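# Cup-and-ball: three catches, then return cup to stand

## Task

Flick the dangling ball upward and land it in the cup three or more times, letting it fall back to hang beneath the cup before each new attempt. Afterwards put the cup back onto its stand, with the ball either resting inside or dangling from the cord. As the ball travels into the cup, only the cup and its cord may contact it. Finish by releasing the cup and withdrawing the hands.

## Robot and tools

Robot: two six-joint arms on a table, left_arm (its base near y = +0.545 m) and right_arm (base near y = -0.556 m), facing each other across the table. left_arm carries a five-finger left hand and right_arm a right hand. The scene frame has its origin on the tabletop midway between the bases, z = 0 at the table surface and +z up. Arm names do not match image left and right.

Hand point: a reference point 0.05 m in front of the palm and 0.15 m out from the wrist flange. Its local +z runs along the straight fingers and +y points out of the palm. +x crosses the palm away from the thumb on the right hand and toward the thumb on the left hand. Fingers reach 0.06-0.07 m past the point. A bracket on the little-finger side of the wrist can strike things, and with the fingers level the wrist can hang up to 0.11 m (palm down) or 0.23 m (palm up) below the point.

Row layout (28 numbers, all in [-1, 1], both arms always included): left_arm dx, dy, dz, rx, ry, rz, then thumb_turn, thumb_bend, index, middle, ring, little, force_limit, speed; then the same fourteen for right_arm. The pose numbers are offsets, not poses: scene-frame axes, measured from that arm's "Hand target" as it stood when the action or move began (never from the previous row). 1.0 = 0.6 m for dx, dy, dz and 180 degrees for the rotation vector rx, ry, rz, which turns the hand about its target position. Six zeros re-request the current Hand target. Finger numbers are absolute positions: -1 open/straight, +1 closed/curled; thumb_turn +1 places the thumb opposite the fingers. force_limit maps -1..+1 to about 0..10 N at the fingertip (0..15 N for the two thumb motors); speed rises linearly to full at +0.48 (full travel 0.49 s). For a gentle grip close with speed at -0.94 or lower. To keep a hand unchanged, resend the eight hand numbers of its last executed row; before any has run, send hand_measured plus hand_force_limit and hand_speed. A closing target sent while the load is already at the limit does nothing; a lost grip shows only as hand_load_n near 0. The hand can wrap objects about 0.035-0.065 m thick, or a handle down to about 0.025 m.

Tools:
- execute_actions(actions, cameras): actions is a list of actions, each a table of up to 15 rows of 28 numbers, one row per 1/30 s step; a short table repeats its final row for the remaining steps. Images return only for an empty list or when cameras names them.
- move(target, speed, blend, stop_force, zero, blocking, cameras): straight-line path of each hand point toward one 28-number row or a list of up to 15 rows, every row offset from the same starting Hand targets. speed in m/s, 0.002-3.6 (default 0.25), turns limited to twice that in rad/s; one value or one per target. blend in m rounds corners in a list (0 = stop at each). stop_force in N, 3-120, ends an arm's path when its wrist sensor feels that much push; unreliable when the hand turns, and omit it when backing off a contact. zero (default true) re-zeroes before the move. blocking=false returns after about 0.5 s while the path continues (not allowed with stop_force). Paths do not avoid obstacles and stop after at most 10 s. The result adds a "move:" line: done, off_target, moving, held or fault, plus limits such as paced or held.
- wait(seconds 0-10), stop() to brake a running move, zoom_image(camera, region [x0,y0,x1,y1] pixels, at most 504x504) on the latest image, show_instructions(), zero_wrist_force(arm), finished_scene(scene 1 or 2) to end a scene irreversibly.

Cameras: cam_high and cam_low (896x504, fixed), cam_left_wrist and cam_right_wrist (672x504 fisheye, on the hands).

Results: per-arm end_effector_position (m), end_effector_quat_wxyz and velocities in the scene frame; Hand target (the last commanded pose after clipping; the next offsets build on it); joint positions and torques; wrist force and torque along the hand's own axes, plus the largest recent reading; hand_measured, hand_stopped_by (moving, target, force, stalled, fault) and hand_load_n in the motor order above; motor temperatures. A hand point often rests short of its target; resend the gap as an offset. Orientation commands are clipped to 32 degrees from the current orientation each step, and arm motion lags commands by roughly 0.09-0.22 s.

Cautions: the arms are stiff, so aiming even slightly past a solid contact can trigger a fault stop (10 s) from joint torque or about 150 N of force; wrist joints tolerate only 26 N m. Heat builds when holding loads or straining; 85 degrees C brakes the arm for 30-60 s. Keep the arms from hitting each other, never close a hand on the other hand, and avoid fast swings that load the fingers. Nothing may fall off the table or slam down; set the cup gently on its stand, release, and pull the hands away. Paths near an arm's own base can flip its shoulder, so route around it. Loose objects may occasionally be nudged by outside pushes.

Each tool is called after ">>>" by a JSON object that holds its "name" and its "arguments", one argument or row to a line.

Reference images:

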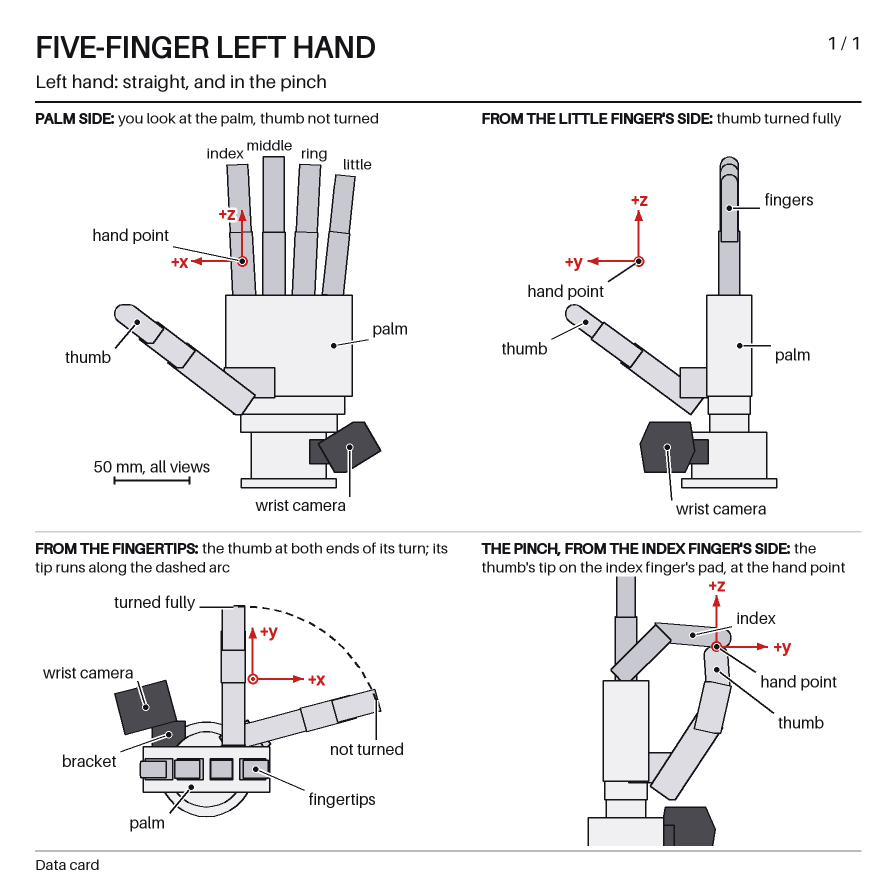

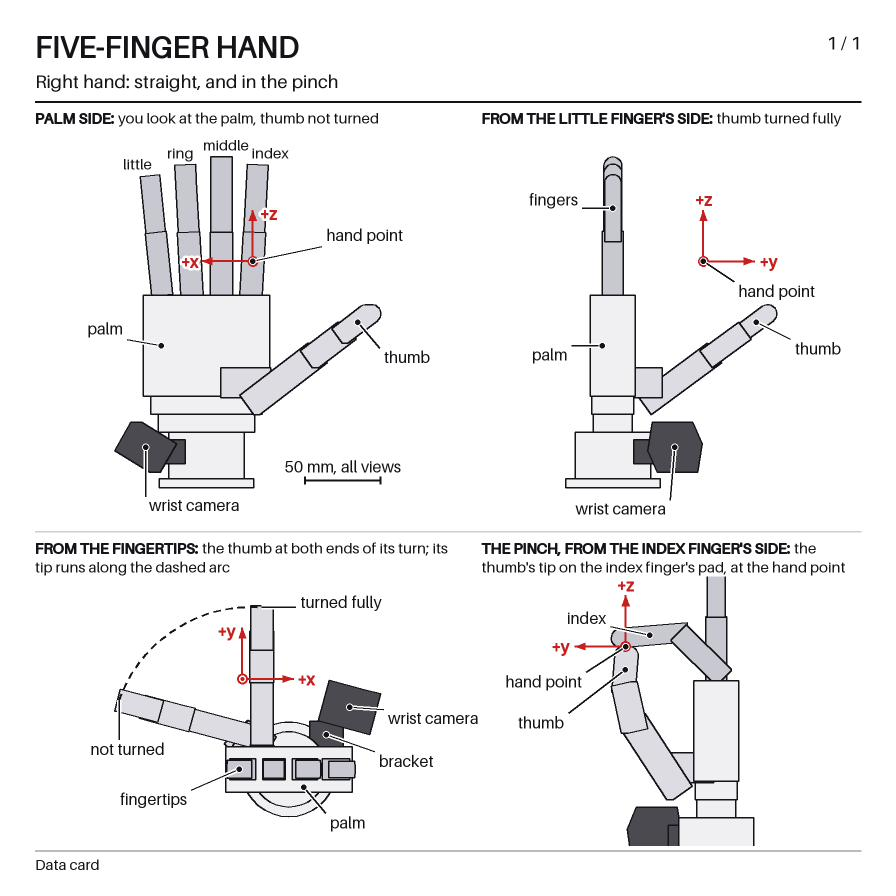

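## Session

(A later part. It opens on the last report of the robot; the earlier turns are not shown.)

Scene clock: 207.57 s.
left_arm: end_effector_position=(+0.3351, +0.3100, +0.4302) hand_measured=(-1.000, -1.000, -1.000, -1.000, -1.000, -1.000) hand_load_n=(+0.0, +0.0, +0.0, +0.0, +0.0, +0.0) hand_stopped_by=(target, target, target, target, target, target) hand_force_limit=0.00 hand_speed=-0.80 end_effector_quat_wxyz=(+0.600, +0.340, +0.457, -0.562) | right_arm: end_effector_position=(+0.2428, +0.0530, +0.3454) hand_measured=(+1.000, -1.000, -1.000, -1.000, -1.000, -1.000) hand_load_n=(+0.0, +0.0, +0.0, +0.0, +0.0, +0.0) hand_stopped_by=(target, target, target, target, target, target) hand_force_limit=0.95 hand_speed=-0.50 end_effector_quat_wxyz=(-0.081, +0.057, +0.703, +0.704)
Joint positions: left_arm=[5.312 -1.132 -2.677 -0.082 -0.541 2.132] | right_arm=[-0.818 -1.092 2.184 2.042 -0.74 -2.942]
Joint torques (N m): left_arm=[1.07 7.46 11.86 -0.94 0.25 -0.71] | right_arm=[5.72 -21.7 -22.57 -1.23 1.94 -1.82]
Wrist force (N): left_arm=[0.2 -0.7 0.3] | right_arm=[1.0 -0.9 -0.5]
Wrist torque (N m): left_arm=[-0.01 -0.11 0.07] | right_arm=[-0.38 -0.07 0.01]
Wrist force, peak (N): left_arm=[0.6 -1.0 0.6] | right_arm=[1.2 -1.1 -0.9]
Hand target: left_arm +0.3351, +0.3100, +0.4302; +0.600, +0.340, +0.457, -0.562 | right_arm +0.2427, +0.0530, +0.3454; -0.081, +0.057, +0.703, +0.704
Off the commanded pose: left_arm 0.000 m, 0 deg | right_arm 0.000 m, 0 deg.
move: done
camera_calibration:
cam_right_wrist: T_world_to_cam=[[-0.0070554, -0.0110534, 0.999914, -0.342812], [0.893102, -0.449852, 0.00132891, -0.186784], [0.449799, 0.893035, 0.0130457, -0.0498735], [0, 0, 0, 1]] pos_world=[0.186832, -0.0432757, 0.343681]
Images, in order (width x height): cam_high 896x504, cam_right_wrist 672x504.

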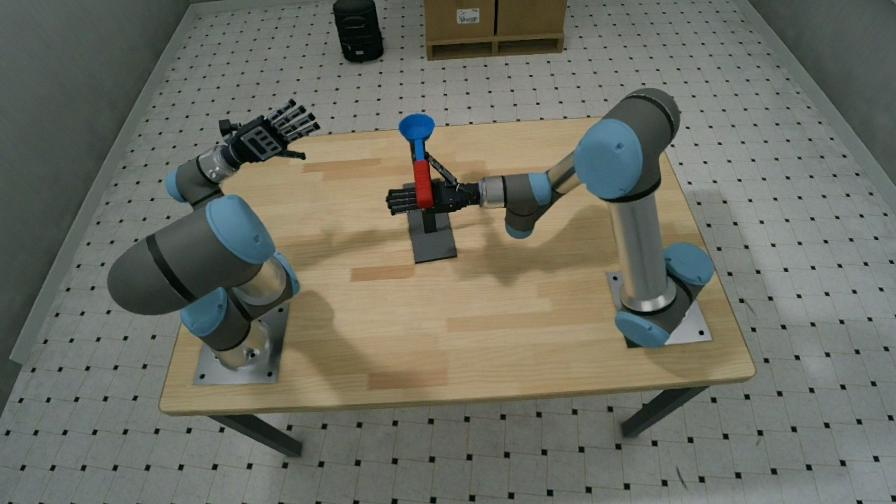

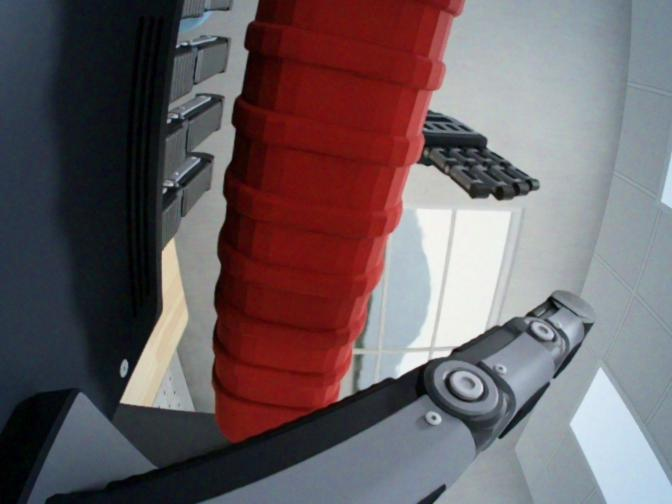

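>>> {"name": "move", "arguments": {
  "target": [0,0,0,0,0,0,-1,-1,-1,-1,-1,-1,0,-0.8,0,0,0.0185,0,0,0,1,-1,-1,-1,-1,-1,0.95,-0.5],
  "speed": 0.03
}}

>>> {"name": "move", "arguments": {
  "target": [0,0,0,0,0,0,-1,-1,-1,-1,-1,-1,0,-0.8,0,0,0,0,0,0,1,-1,0.1,0.1,0.1,0.1,-0.5,-0.5]
}}

>>> {"name": "move", "arguments": {
  "target": [0,0,0,0,0,0,-1,-1,-1,-1,-1,-1,0,-0.8,0,0,0,0,0,0,1,-1,0.9,0.9,0.9,0.9,-0.5,-0.85],
  "cameras": ["cam_low","cam_high","cam_left_wrist","cam_right_wrist"]
}}

>>> {"name": "zoom_image", "arguments": {
  "camera": "cam_low",
  "region": [380, 0, 560, 120]
}}

>>> {"name": "zoom_image", "arguments": {
  "camera": "cam_high",
  "region": [385, 100, 505, 220]
}}

Scene clock: 210.77 s.
left_arm: end_effector_position=(+0.3351, +0.3100, +0.4302) hand_measured=(-1.000, -1.000, -1.000, -1.000, -1.000, -1.000) hand_load_n=(+0.0, +0.0, +0.0, +0.0, +0.0, +0.0) hand_stopped_by=(target, target, target, target, target, target) hand_force_limit=0.00 hand_speed=-0.80 end_effector_quat_wxyz=(+0.600, +0.340, +0.457, -0.562) | right_arm: end_effector_position=(+0.2427, +0.0531, +0.3566) hand_measured=(+1.000, -1.000, -1.000, -1.000, -1.000, -1.000) hand_load_n=(+0.0, +0.0, +0.0, +0.0, +0.0, +0.0) hand_stopped_by=(target, target, target, target, target, target) hand_force_limit=0.95 hand_speed=-0.50 end_effector_quat_wxyz=(-0.081, +0.057, +0.703, +0.704) end_effector_velocity=(+0.000, +0.000, +0.000) end_effector_angular_velocity=(+0.003, -0.002, +0.000)
Joint positions: left_arm=[5.312 -1.132 -2.677 -0.082 -0.541 2.132] | right_arm=[-0.818 -1.12 2.181 2.073 -0.74 -2.942]
Joint velocities: left_arm=[within noise] | right_arm=[0 0.003 -0.001 -0.005 -0.001 0]
Joint torques (N m): left_arm=[1.13 7.52 11.73 -1 0.36 -0.79] | right_arm=[9.75 -19.27 -16.78 -2.85 1.16 0.75]
Wrist force (N): left_arm=[0.2 -0.8 0.5] | right_arm=[0.8 -1.2 -0.8]
Wrist torque (N m): left_arm=[-0.03 -0.09 0.07] | right_arm=[-0.38 -0.03 0.00]
Wrist force, peak (N): left_arm=[0.1 -0.9 0.8] | right_arm=[1.4 -1.2 -0.6]
Hand target: left_arm +0.3351, +0.3100, +0.4302; +0.600, +0.340, +0.457, -0.562 | right_arm +0.2427, +0.0530, +0.3565; -0.081, +0.057, +0.703, +0.704
Off the commanded pose: left_arm 0.000 m, 0 deg | right_arm 0.000 m, 0 deg.
move: done

Scene clock: 211.83 s.
left_arm: end_effector_position=(+0.3351, +0.3100, +0.4302) hand_measured=(-1.000, -1.000, -1.000, -1.000, -1.000, -1.000) hand_load_n=(+0.0, +0.0, -0.5, +0.0, +0.0, +0.0) hand_stopped_by=(target, target, target, target, target, target) hand_force_limit=0.00 hand_speed=-0.80 end_effector_quat_wxyz=(+0.600, +0.340, +0.457, -0.562) | right_arm: end_effector_position=(+0.2427, +0.0530, +0.3565) hand_measured=(+1.000, -1.000, +0.100, +0.100, +0.100, +0.100) hand_load_n=(+0.0, +0.0, +0.0, +0.0, +0.5, +0.0) hand_stopped_by=(target, target, target, target, target, target) hand_force_limit=-0.50 hand_speed=-0.50 end_effector_quat_wxyz=(-0.081, +0.057, +0.703, +0.704)
Joint positions: left_arm=[5.312 -1.132 -2.677 -0.082 -0.541 2.132] | right_arm=[-0.818 -1.12 2.181 2.073 -0.74 -2.942]
Joint torques (N m): left_arm=[0.91 7.5 10.9 -1 0.29 -0.83] | right_arm=[9.45 -17.75 -1.46 -1.46 -0.09 0.35]
Wrist force (N): left_arm=[0.3 -0.5 0.4] | right_arm=[0.8 -1.0 -0.4]
Wrist torque (N m): left_arm=[0.02 -0.12 0.07] | right_arm=[-0.43 -0.04 0.01]
Wrist force, peak (N): left_arm=[0.1 -0.8 0.8] | right_arm=[1.0 -1.3 -0.8]
Hand target: left_arm +0.3351, +0.3100, +0.4302; +0.600, +0.340, +0.457, -0.562 | right_arm +0.2427, +0.0530, +0.3565; -0.081, +0.057, +0.703, +0.704
Off the commanded pose: left_arm 0.000 m, 0 deg | right_arm 0.000 m, 0 deg.
move: done

Scene clock: 214.03 s.
left_arm: end_effector_position=(+0.3351, +0.3100, +0.4302) hand_measured=(-1.000, -1.000, -1.000, -1.000, -1.000, -1.000) hand_load_n=(+0.0, +0.5, +0.0, +0.0, +0.0, +0.5) hand_stopped_by=(target, target, target, target, target, target) hand_force_limit=0.00 hand_speed=-0.80 end_effector_quat_wxyz=(+0.600, +0.340, +0.457, -0.562) | right_arm: end_effector_position=(+0.2427, +0.0530, +0.3565) hand_measured=(+1.000, -1.000, +0.738, +0.822, +0.890, +0.900) hand_load_n=(+0.0, +0.0, +0.0, +1.5, +4.0, +0.0) hand_stopped_by=(target, target, force, force, force, target) hand_force_limit=-0.50 hand_speed=-0.85 end_effector_quat_wxyz=(-0.081, +0.057, +0.703, +0.704)
Joint positions: left_arm=[5.312 -1.132 -2.677 -0.082 -0.541 2.132] | right_arm=[-0.818 -1.12 2.181 2.073 -0.74 -2.942]
Joint torques (N m): left_arm=[1.2 7.01 11.57 -0.85 0.35 -0.92] | right_arm=[4.7 -21.02 -2.52 0.58 -1.64 -0.49]
Wrist force (N): left_arm=[0.5 -0.1 0.3] | right_arm=[0.9 1.6 0.6]
Wrist torque (N m): left_arm=[0.08 -0.13 0.06] | right_arm=[-0.28 -0.06 -0.06]
Wrist force, peak (N): left_arm=[0.2 -1.0 0.9] | right_arm=[0.5 3.4 1.1]
Hand target: left_arm +0.3351, +0.3100, +0.4302; +0.600, +0.340, +0.457, -0.562 | right_arm +0.2427, +0.0530, +0.3565; -0.081, +0.057, +0.703, +0.704
Off the commanded pose: left_arm 0.000 m, 0 deg | right_arm 0.000 m, 0 deg.
move: done
camera_calibration:
cam_left_wrist: T_world_to_cam=[[-0.958793, -0.22695, -0.170909, 0.467126], [0.128072, 0.191713, -0.973059, 0.321743], [0.253601, -0.954851, -0.154747, 0.394133], [0, 0, 0, 1]] pos_world=[0.306718, 0.42067, 0.453902]
cam_right_wrist: T_world_to_cam=[[-0.00718567, -0.0110993, 0.999913, -0.353888], [0.893201, -0.449655, 0.00142753, -0.186843], [0.4496, 0.893134, 0.013145, -0.0500112], [0, 0, 0, 1]] pos_world=[0.18683, -0.043276, 0.354781]

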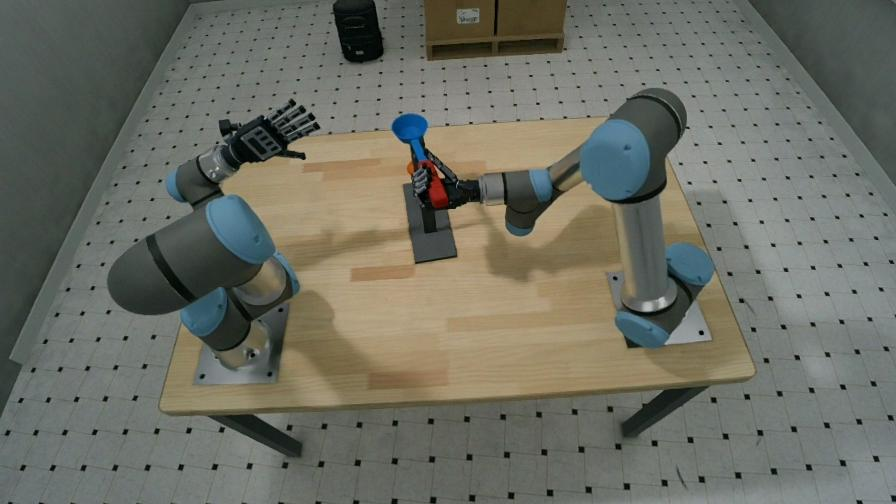

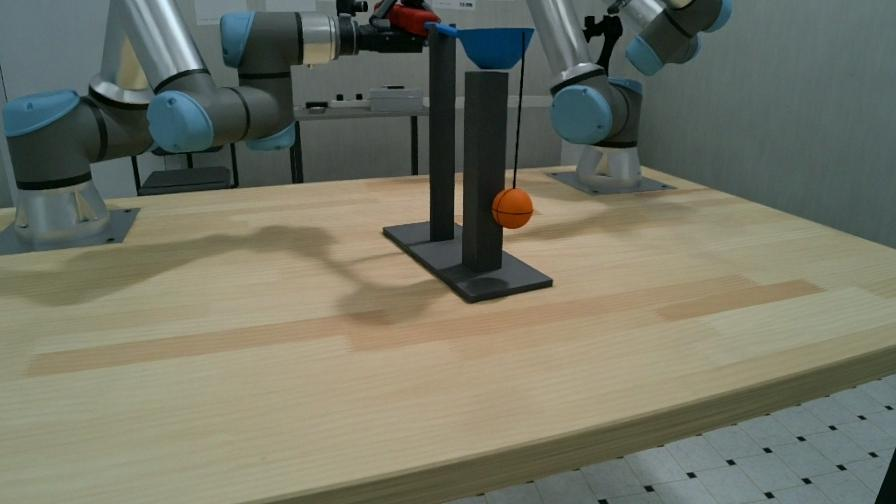

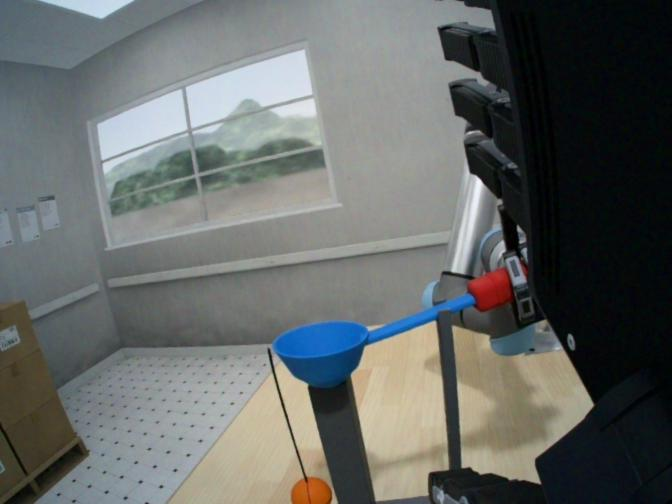

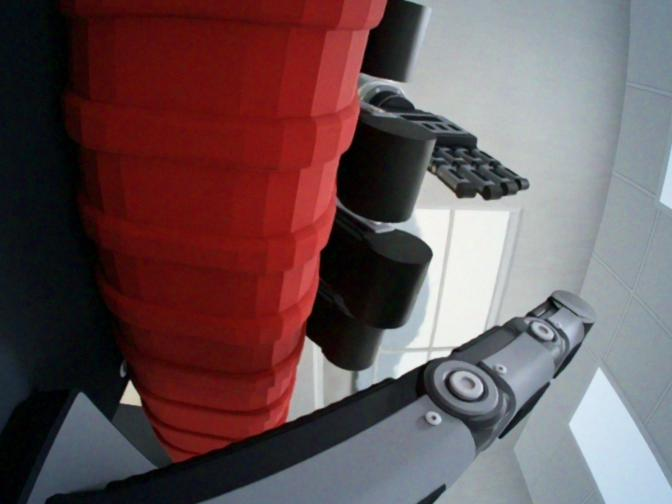

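Scaled by 2.800 from the camera's 896x504 image, which has a finer 1280x720 frame.

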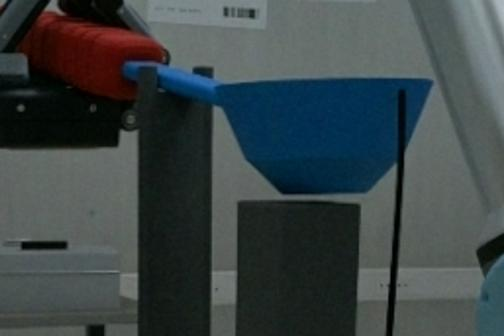

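Scaled by 4.200 from the camera's 896x504 image, which has a finer 1280x720 frame.

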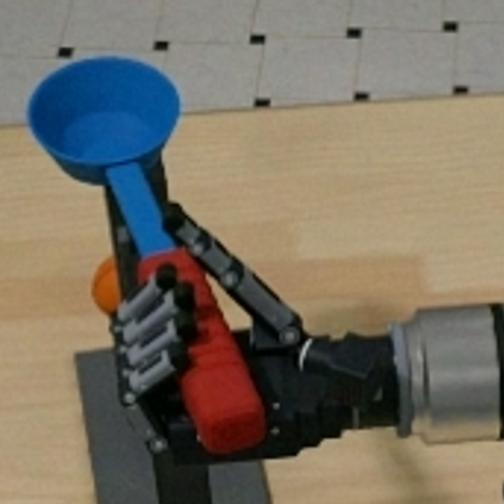

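>>> {"name": "move", "arguments": {
  "target": [0,0,0,0,0,0,-1,-1,-1,-1,-1,-1,0,-0.8,0,0,0,0,0,0,1,0.9,0.91,0.91,0.91,0.93,0,-0.85],
  "cameras": ["cam_low","cam_high"]
}}

>>> {"name": "zoom_image", "arguments": {
  "camera": "cam_low",
  "region": [380, 0, 560, 120]
}}

>>> {"name": "zoom_image", "arguments": {
  "camera": "cam_high",
  "region": [385, 100, 505, 220]
}}

Scene clock: 220.07 s.
left_arm: end_effector_position=(+0.3351, +0.3100, +0.4302) hand_measured=(-1.000, -1.000, -1.000, -1.000, -1.000, -1.000) hand_load_n=(+0.0, +0.0, +0.0, +0.0, +0.0, +0.0) hand_stopped_by=(target, target, target, target, target, target) hand_force_limit=0.00 hand_speed=-0.80 end_effector_quat_wxyz=(+0.600, +0.340, +0.457, -0.562) | right_arm: end_effector_position=(+0.2427, +0.0530, +0.3564) hand_measured=(+1.000, -0.524, +0.764, +0.846, +0.902, +0.930) hand_load_n=(+1.5, +8.0, +5.5, +9.0, +6.5, +0.0) hand_stopped_by=(target, force, force, force, force, target) hand_force_limit=0.00 hand_speed=-0.85 end_effector_quat_wxyz=(-0.081, +0.057, +0.703, +0.704)
Joint positions: left_arm=[5.312 -1.132 -2.677 -0.082 -0.541 2.132] | right_arm=[-0.818 -1.12 2.181 2.073 -0.74 -2.942]
Joint torques (N m): left_arm=[1.88 7.32 11.3 -0.95 0.38 -1.07] | right_arm=[-2.18 -27.53 -5.81 0.96 -1.68 2.11]
Wrist force (N): left_arm=[0.1 -0.7 0.3] | right_arm=[-1.0 9.5 4.7]
Wrist torque (N m): left_arm=[-0.01 -0.10 0.07] | right_arm=[-0.01 0.34 -0.48]
Wrist force, peak (N): left_arm=[0.1 -1.0 0.6] | right_arm=[-1.1 9.5 5.2]
Hand target: left_arm +0.3351, +0.3100, +0.4302; +0.600, +0.340, +0.457, -0.562 | right_arm +0.2427, +0.0530, +0.3565; -0.081, +0.057, +0.703, +0.704
Off the commanded pose: left_arm 0.000 m, 0 deg | right_arm 0.000 m, 0 deg.
move: done
Images, in order (width x height): cam_high 896x504, cam_low 896x504.

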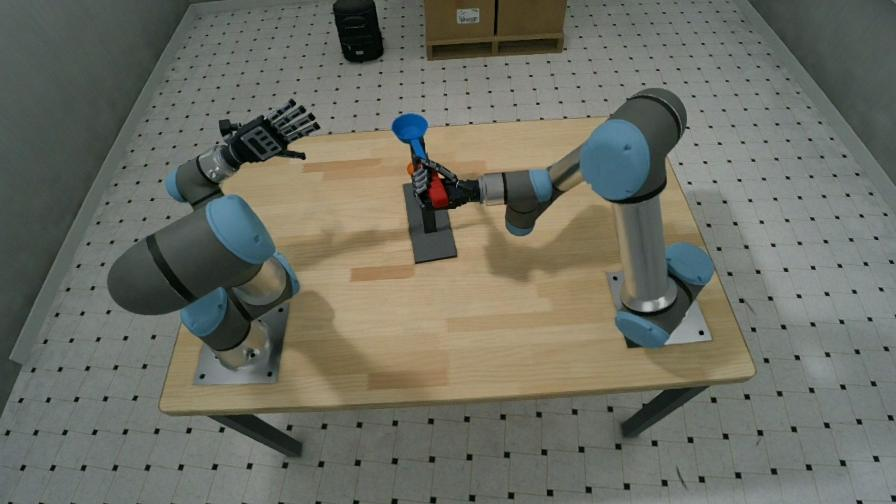

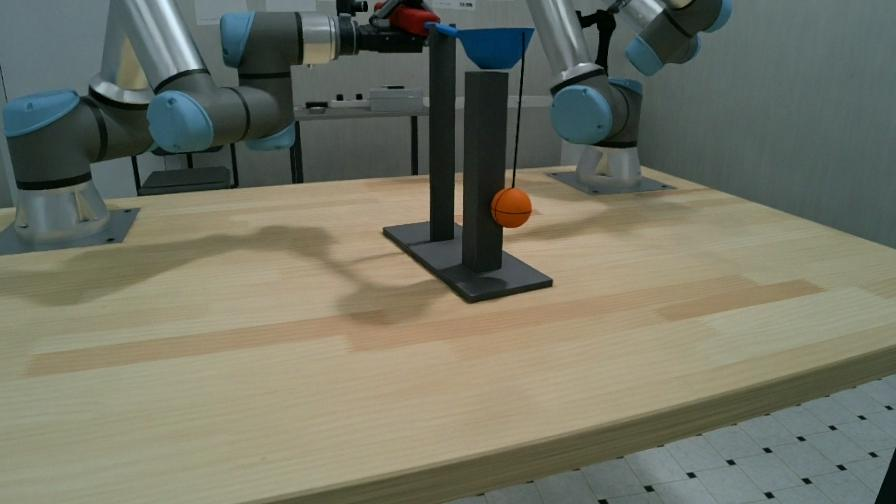

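Scaled by 2.800 from the camera's 896x504 image, which has a finer 1280x720 frame.

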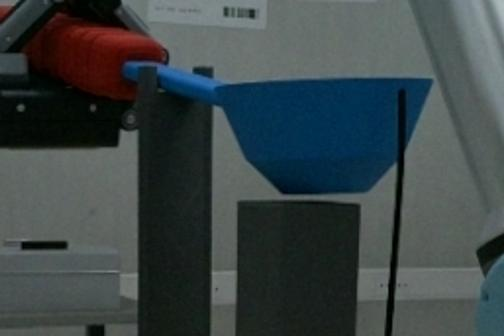

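Scaled by 4.200 from the camera's 896x504 image, which has a finer 1280x720 frame.

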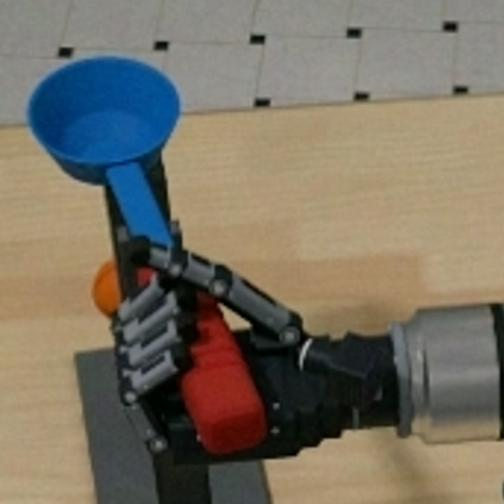

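>>> {"name": "move", "arguments": {
  "target": [0,0,0,0,0,0,-1,-1,-1,-1,-1,-1,0,-0.8,0.0048,0.0150,0,0,0,-0.0389,1,0.9,0.91,0.91,0.91,0.93,0,-0.85],
  "speed": 0.05,
  "cameras": ["cam_low","cam_high"]
}}

>>> {"name": "zoom_image", "arguments": {
  "camera": "cam_low",
  "region": [380, 0, 560, 120]
}}

>>> {"name": "move", "arguments": {
  "target": [0,0,0,0,0,0,-1,-1,-1,-1,-1,-1,0,-0.8,0,0,0,0,0,0,1,-1,0.2,0.2,0.2,0.2,0,-0.4]
}}

>>> {"name": "move", "arguments": {
  "target": [0,0,0,0,0,0,-1,-1,-1,-1,-1,-1,0,-0.8,-0.0077,-0.0200,0,0,0,0.0556,1,-1,0.2,0.2,0.2,0.2,0,-0.4],
  "speed": 0.08,
  "cameras": ["cam_low","cam_high","cam_right_wrist","cam_left_wrist"]
}}

>>> {"name": "zoom_image", "arguments": {
  "camera": "cam_high",
  "region": [385, 100, 505, 220]
}}

>>> {"name": "zoom_image", "arguments": {
  "camera": "cam_low",
  "region": [380, 0, 560, 120]
}}

Scene clock: 224.97 s.
left_arm: end_effector_position=(+0.3351, +0.3100, +0.4302) hand_measured=(-1.000, -1.000, -1.000, -1.000, -1.000, -1.000) hand_load_n=(+0.0, +0.0, +0.0, +0.5, +0.0, +0.0) hand_stopped_by=(target, target, target, target, target, target) hand_force_limit=0.00 hand_speed=-0.80 end_effector_quat_wxyz=(+0.600, +0.340, +0.457, -0.562) | right_arm: end_effector_position=(+0.2456, +0.0621, +0.3564) hand_measured=(+1.000, -0.524, +0.764, +0.846, +0.902, +0.930) hand_load_n=(+1.5, +8.0, +4.0, +8.5, +6.5, +0.0) hand_stopped_by=(target, force, force, force, force, target) hand_force_limit=0.00 hand_speed=-0.85 end_effector_quat_wxyz=(-0.038, +0.099, +0.698, +0.708)
Joint positions: left_arm=[5.312 -1.132 -2.677 -0.082 -0.541 2.132] | right_arm=[-0.737 -1.116 2.174 2.077 -0.942 -2.944]
Joint torques (N m): left_arm=[1.35 7.18 11.38 -0.82 0.26 -0.97] | right_arm=[-8.8 -22.84 -6.44 0.31 1.46 -0.45]
Wrist force (N): left_arm=[0.2 -0.6 0.4] | right_arm=[-1.5 6.6 2.5]
Wrist torque (N m): left_arm=[0.01 -0.09 0.07] | right_arm=[-0.03 0.28 -0.34]
Wrist force, peak (N): left_arm=[0.4 -0.9 0.8] | right_arm=[-0.8 9.8 5.1]
Hand target: left_arm +0.3351, +0.3100, +0.4302; +0.600, +0.340, +0.457, -0.562 | right_arm +0.2456, +0.0620, +0.3565; -0.038, +0.099, +0.698, +0.708
Off the commanded pose: left_arm 0.000 m, 0 deg | right_arm 0.000 m, 0 deg.
move: done
Images, in order (width x height): cam_high 896x504, cam_low 896x504.

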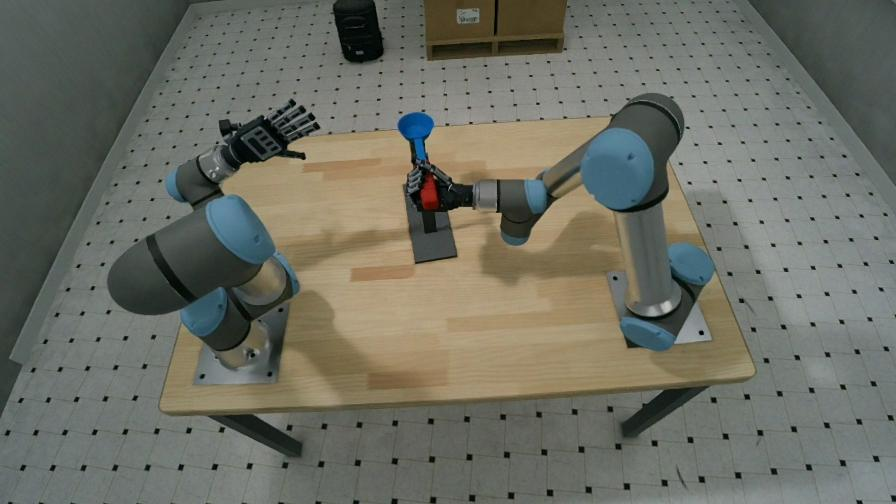

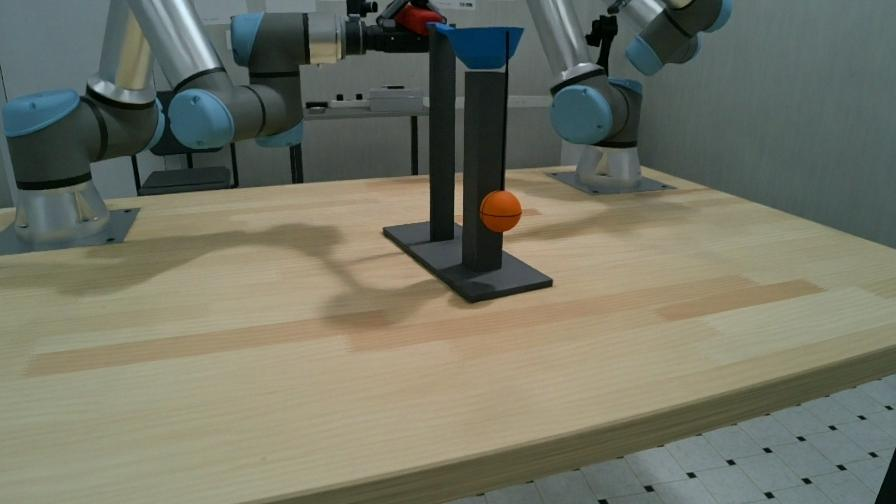

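Scaled by 2.800 from the camera's 896x504 image, which has a finer 1280x720 frame.

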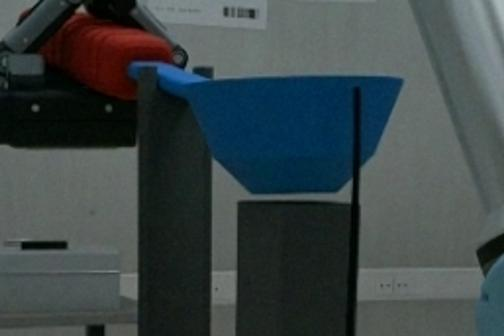

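Scene clock: 225.80 s.
left_arm: end_effector_position=(+0.3351, +0.3100, +0.4302) hand_measured=(-1.000, -1.000, -1.000, -1.000, -1.000, -1.000) hand_load_n=(+0.0, +0.0, +0.0, +0.0, +0.0, +0.0) hand_stopped_by=(target, target, target, target, target, target) hand_force_limit=0.00 hand_speed=-0.80 end_effector_quat_wxyz=(+0.600, +0.340, +0.457, -0.562) | right_arm: end_effector_position=(+0.2456, +0.0621, +0.3564) hand_measured=(+1.000, -1.000, +0.200, +0.200, +0.200, +0.200) hand_load_n=(+0.0, +0.0, +0.0, +0.0, +0.0, +0.0) hand_stopped_by=(target, target, target, target, target, target) hand_force_limit=0.00 hand_speed=-0.40 end_effector_quat_wxyz=(-0.038, +0.099, +0.698, +0.708)
Joint positions: left_arm=[5.312 -1.132 -2.677 -0.082 -0.541 2.132] | right_arm=[-0.737 -1.116 2.174 2.077 -0.942 -2.944]
Joint torques (N m): left_arm=[2.1 7.09 10.29 -0.82 0.33 -1.05] | right_arm=[-9.74 -37.87 -3.44 -2.87 -1.83 0.87]
Wrist force (N): left_arm=[0.4 -0.6 0.1] | right_arm=[1.0 -1.0 -0.7]
Wrist torque (N m): left_arm=[0.02 -0.13 0.08] | right_arm=[-0.38 -0.07 0.15]
Wrist force, peak (N): left_arm=[0.3 -0.8 0.9] | right_arm=[-0.8 8.3 2.6]
Hand target: left_arm +0.3351, +0.3100, +0.4302; +0.600, +0.340, +0.457, -0.562 | right_arm +0.2456, +0.0620, +0.3565; -0.038, +0.099, +0.698, +0.708
Off the commanded pose: left_arm 0.000 m, 0 deg | right_arm 0.000 m, 0 deg.
move: done

Scene clock: 227.33 s.
left_arm: end_effector_position=(+0.3351, +0.3100, +0.4302) hand_measured=(-1.000, -1.000, -1.000, -1.000, -1.000, -1.000) hand_load_n=(+0.0, +0.0, +0.0, +0.0, +0.0, +0.0) hand_stopped_by=(target, target, target, target, target, target) hand_force_limit=0.00 hand_speed=-0.80 end_effector_quat_wxyz=(+0.600, +0.340, +0.457, -0.562) | right_arm: end_effector_position=(+0.2411, +0.0500, +0.3565) hand_measured=(+1.000, -1.000, +0.200, +0.200, +0.200, +0.200) hand_load_n=(+0.0, +0.0, +0.0, +0.0, +0.0, +0.0) hand_stopped_by=(target, target, target, target, target, target) hand_force_limit=0.00 hand_speed=-0.40 end_effector_quat_wxyz=(-0.099, +0.038, +0.704, +0.702)
Joint positions: left_arm=[5.312 -1.132 -2.677 -0.082 -0.541 2.132] | right_arm=[-0.847 -1.118 2.177 2.074 -0.658 -2.941]
Joint torques (N m): left_arm=[2.05 7.32 11.52 -0.93 0.38 -1.07] | right_arm=[10.09 -21.98 -11.56 1.2 1.44 0.25]
Wrist force (N): left_arm=[0.0 -0.6 0.4] | right_arm=[1.5 -0.8 -0.5]
Wrist torque (N m): left_arm=[-0.01 -0.06 0.06] | right_arm=[-0.38 -0.16 0.00]
Wrist force, peak (N): left_arm=[0.1 -0.8 0.8] | right_arm=[1.3 -1.4 -0.3]
Hand target: left_arm +0.3351, +0.3100, +0.4302; +0.600, +0.340, +0.457, -0.562 | right_arm +0.2410, +0.0500, +0.3565; -0.099, +0.038, +0.704, +0.702
Off the commanded pose: left_arm 0.000 m, 0 deg | right_arm 0.000 m, 0 deg.
move: done
camera_calibration:
cam_left_wrist: T_world_to_cam=[[-0.958793, -0.22695, -0.170909, 0.467126], [0.128072, 0.191713, -0.973059, 0.321743], [0.253601, -0.954851, -0.154747, 0.394133], [0, 0, 0, 1]] pos_world=[0.306718, 0.42067, 0.453902]
cam_right_wrist: T_world_to_cam=[[-0.00650608, -0.0114995, 0.999913, -0.354075], [0.915437, -0.402459, 0.00132794, -0.194432], [0.402409, 0.915366, 0.0131455, -0.0364057], [0, 0, 0, 1]] pos_world=[0.190336, -0.048998, 0.354781]

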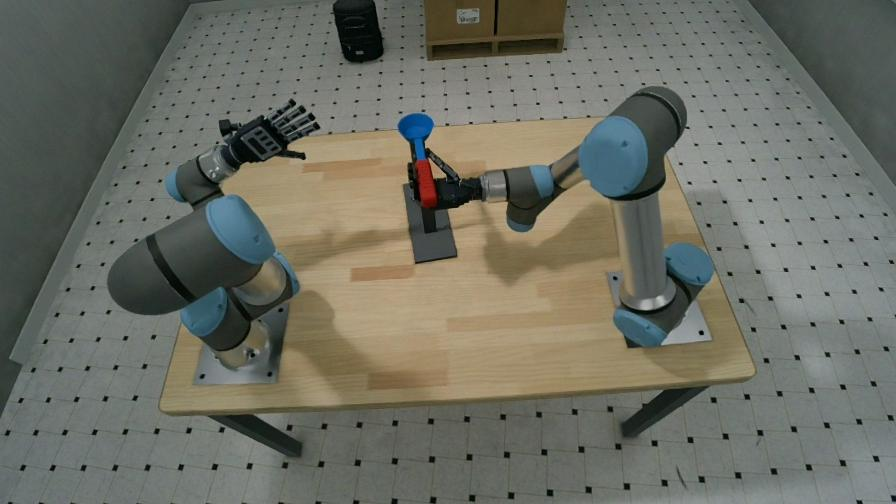

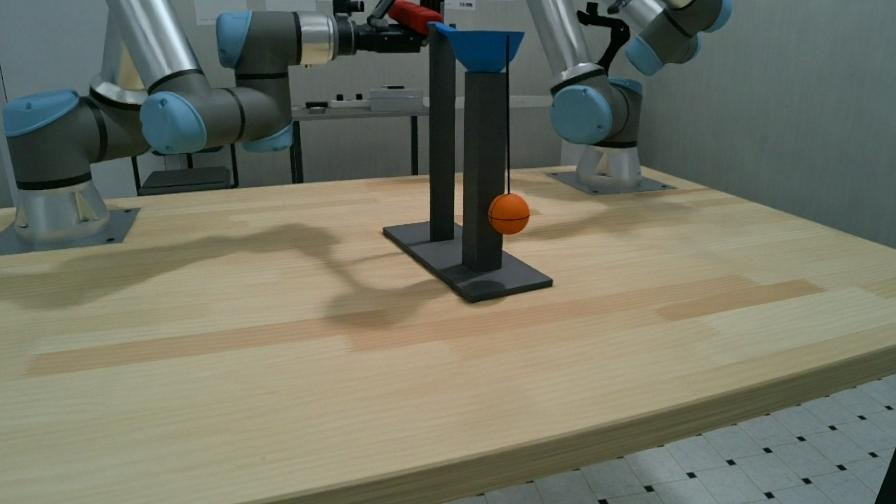

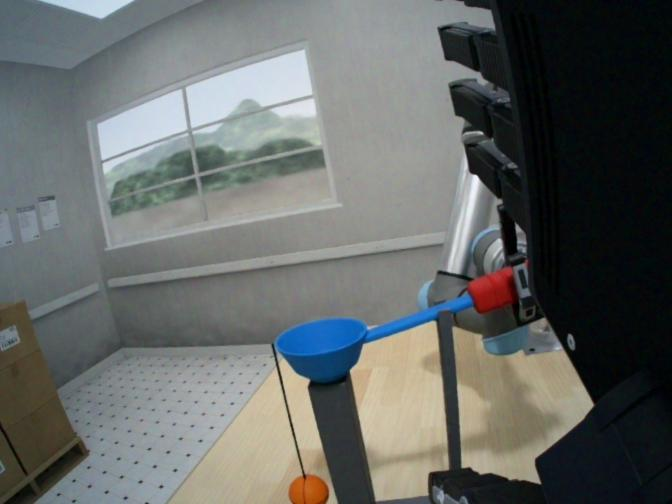

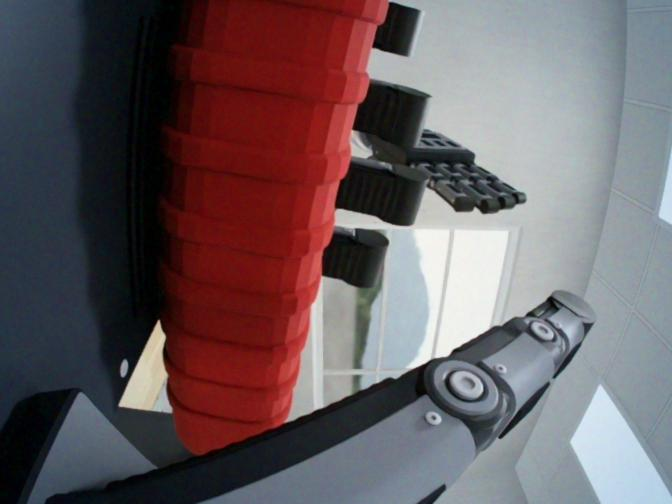

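Scaled by 4.200 from the camera's 896x504 image, which has a finer 1280x720 frame.

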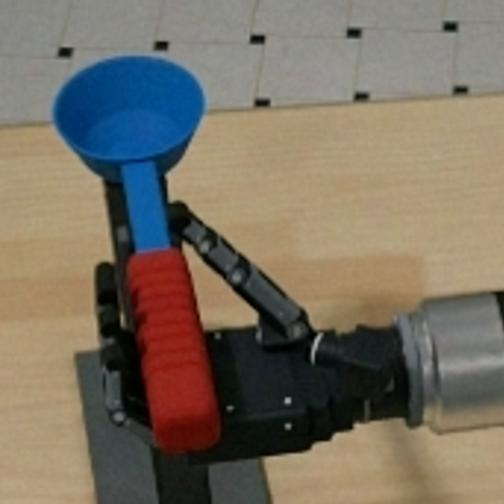

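Scaled by 2.800 from the camera's 896x504 image, which has a finer 1280x720 frame.

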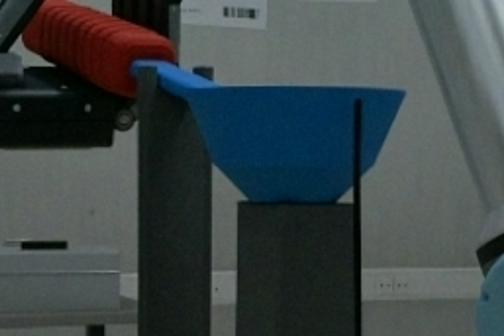

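>>> {"name": "move", "arguments": {
  "target": [0,0,0,0,0,0,-1,-1,-1,-1,-1,-1,0,-0.8,0,0,0.0055,0,0,0,1,-1,0.45,0.5,0.55,0.55,-0.5,-0.5],
  "speed": 0.02
}}

>>> {"name": "move", "arguments": {
  "target": [0,0,0,0,0,0,-1,-1,-1,-1,-1,-1,0,-0.8,0,0,0,0,0,0,1,-1,0.85,0.85,0.85,0.85,-0.8,-0.92],
  "cameras": ["cam_low","cam_high","cam_right_wrist"]
}}

>>> {"name": "zoom_image", "arguments": {
  "camera": "cam_high",
  "region": [385, 100, 505, 220]
}}

>>> {"name": "zoom_image", "arguments": {
  "camera": "cam_low",
  "region": [380, 0, 560, 120]
}}

Scene clock: 229.83 s.
left_arm: end_effector_position=(+0.3351, +0.3100, +0.4302) hand_measured=(-1.000, -1.000, -1.000, -1.000, -1.000, -1.000) hand_load_n=(+0.0, +0.0, +0.0, +0.5, +0.0, +0.0) hand_stopped_by=(target, target, target, target, target, target) hand_force_limit=0.00 hand_speed=-0.80 end_effector_quat_wxyz=(+0.600, +0.340, +0.457, -0.562) | right_arm: end_effector_position=(+0.2410, +0.0500, +0.3598) hand_measured=(+1.000, -1.000, +0.450, +0.500, +0.550, +0.550) hand_load_n=(+0.0, +0.0, +0.5, +0.0, +0.0, +0.0) hand_stopped_by=(target, target, target, target, target, target) hand_force_limit=-0.50 hand_speed=-0.50 end_effector_quat_wxyz=(-0.099, +0.038, +0.704, +0.702)
Joint positions: left_arm=[5.312 -1.132 -2.677 -0.082 -0.541 2.132] | right_arm=[-0.847 -1.126 2.176 2.083 -0.658 -2.941]
Joint torques (N m): left_arm=[2.09 7.62 11.14 -0.91 0.27 -1.03] | right_arm=[10.11 -29.41 -22.14 -0.97 1.35 -0.35]
Wrist force (N): left_arm=[0.3 -0.7 0.5] | right_arm=[0.1 -3.4 0.3]
Wrist torque (N m): left_arm=[-0.02 -0.11 0.07] | right_arm=[-0.55 -0.07 -0.08]
Wrist force, peak (N): left_arm=[0.1 -1.1 0.7] | right_arm=[0.1 -3.4 0.3]
Hand target: left_arm +0.3351, +0.3100, +0.4302; +0.600, +0.340, +0.457, -0.562 | right_arm +0.2410, +0.0500, +0.3598; -0.099, +0.038, +0.704, +0.702
Off the commanded pose: left_arm 0.000 m, 0 deg | right_arm 0.000 m, 0 deg.
move: done

Scene clock: 231.10 s.
left_arm: end_effector_position=(+0.3351, +0.3100, +0.4302) hand_measured=(-1.000, -1.000, -1.000, -1.000, -1.000, -1.000) hand_load_n=(+0.0, +0.0, +0.0, +0.0, +0.0, +0.0) hand_stopped_by=(target, target, target, target, target, target) hand_force_limit=0.00 hand_speed=-0.80 end_effector_quat_wxyz=(+0.600, +0.340, +0.457, -0.562) | right_arm: end_effector_position=(+0.2410, +0.0500, +0.3598) hand_measured=(+1.000, -1.000, +0.622, +0.678, +0.722, +0.774) hand_load_n=(+0.0, +0.0, +0.5, +0.5, +0.0, +1.0) hand_stopped_by=(target, target, force, force, force, force) hand_force_limit=-0.80 hand_speed=-0.92 end_effector_quat_wxyz=(-0.099, +0.038, +0.704, +0.702)
Joint positions: left_arm=[5.312 -1.132 -2.677 -0.082 -0.541 2.132] | right_arm=[-0.847 -1.126 2.176 2.083 -0.658 -2.941]
Joint torques (N m): left_arm=[1.45 7.17 11.09 -0.8 0.31 -1.06] | right_arm=[6.56 -19.25 -16.34 -2.81 -0.17 -0.18]
Wrist force (N): left_arm=[0.0 -0.6 0.4] | right_arm=[1.3 -2.0 0.0]
Wrist torque (N m): left_arm=[0.01 -0.07 0.06] | right_arm=[-0.48 -0.09 0.01]
Wrist force, peak (N): left_arm=[0.5 -0.8 0.7] | right_arm=[1.0 -3.6 0.8]
Hand target: left_arm +0.3351, +0.3100, +0.4302; +0.600, +0.340, +0.457, -0.562 | right_arm +0.2410, +0.0500, +0.3598; -0.099, +0.038, +0.704, +0.702
Off the commanded pose: left_arm 0.000 m, 0 deg | right_arm 0.000 m, 0 deg.
move: done
camera_calibration:
cam_right_wrist: T_world_to_cam=[[-0.00659274, -0.0114619, 0.999913, -0.357357], [0.915562, -0.402174, 0.0014265, -0.194389], [0.402122, 0.915492, 0.0131456, -0.0363477], [0, 0, 0, 1]] pos_world=[0.190235, -0.0489979, 0.358081]
Images, in order (width x height): cam_high 896x504, cam_low 896x504, cam_right_wrist 672x504.

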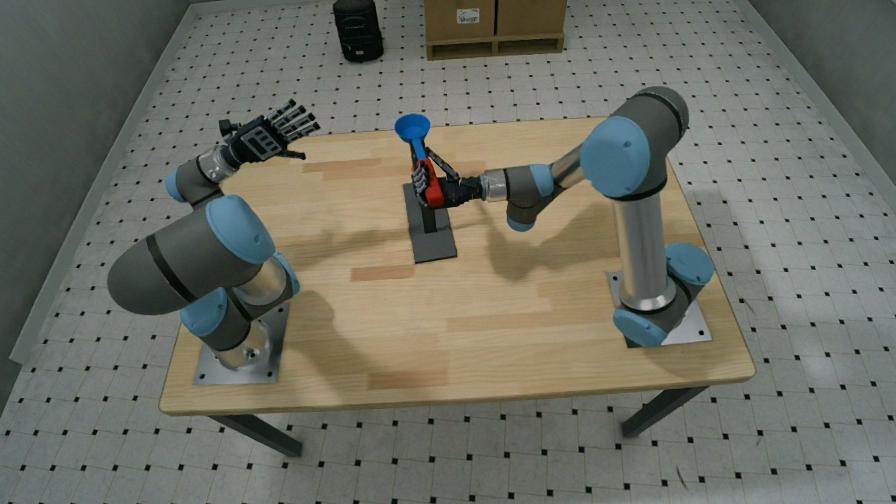

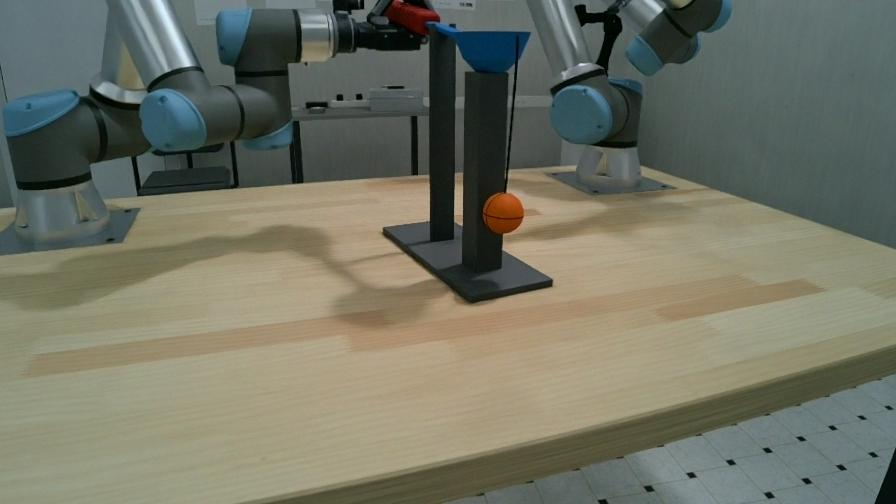

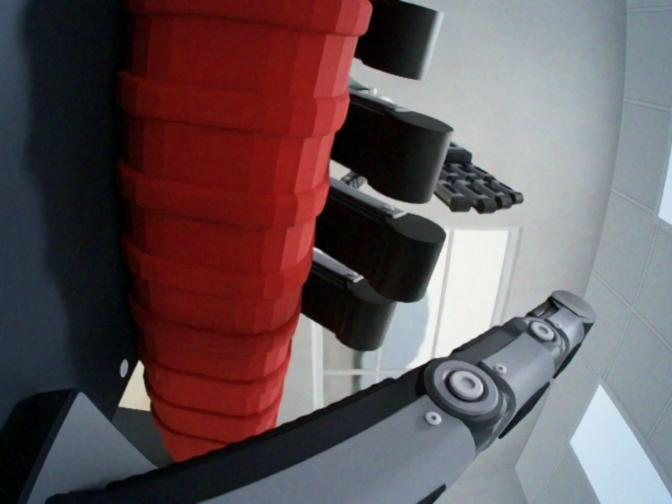

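Scaled by 4.200 from the camera's 896x504 image, which has a finer 1280x720 frame.

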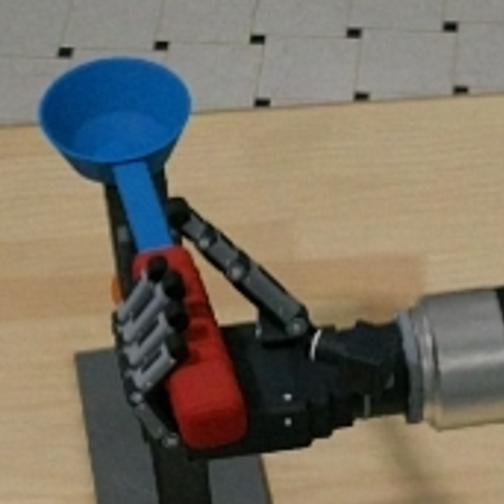

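Scaled by 2.800 from the camera's 896x504 image, which has a finer 1280x720 frame.

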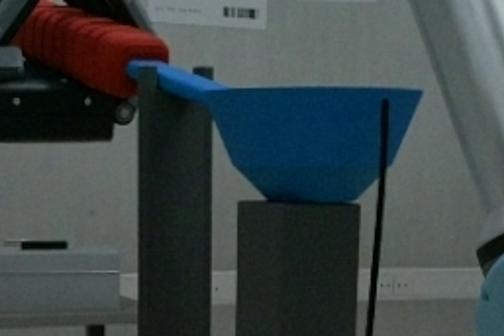

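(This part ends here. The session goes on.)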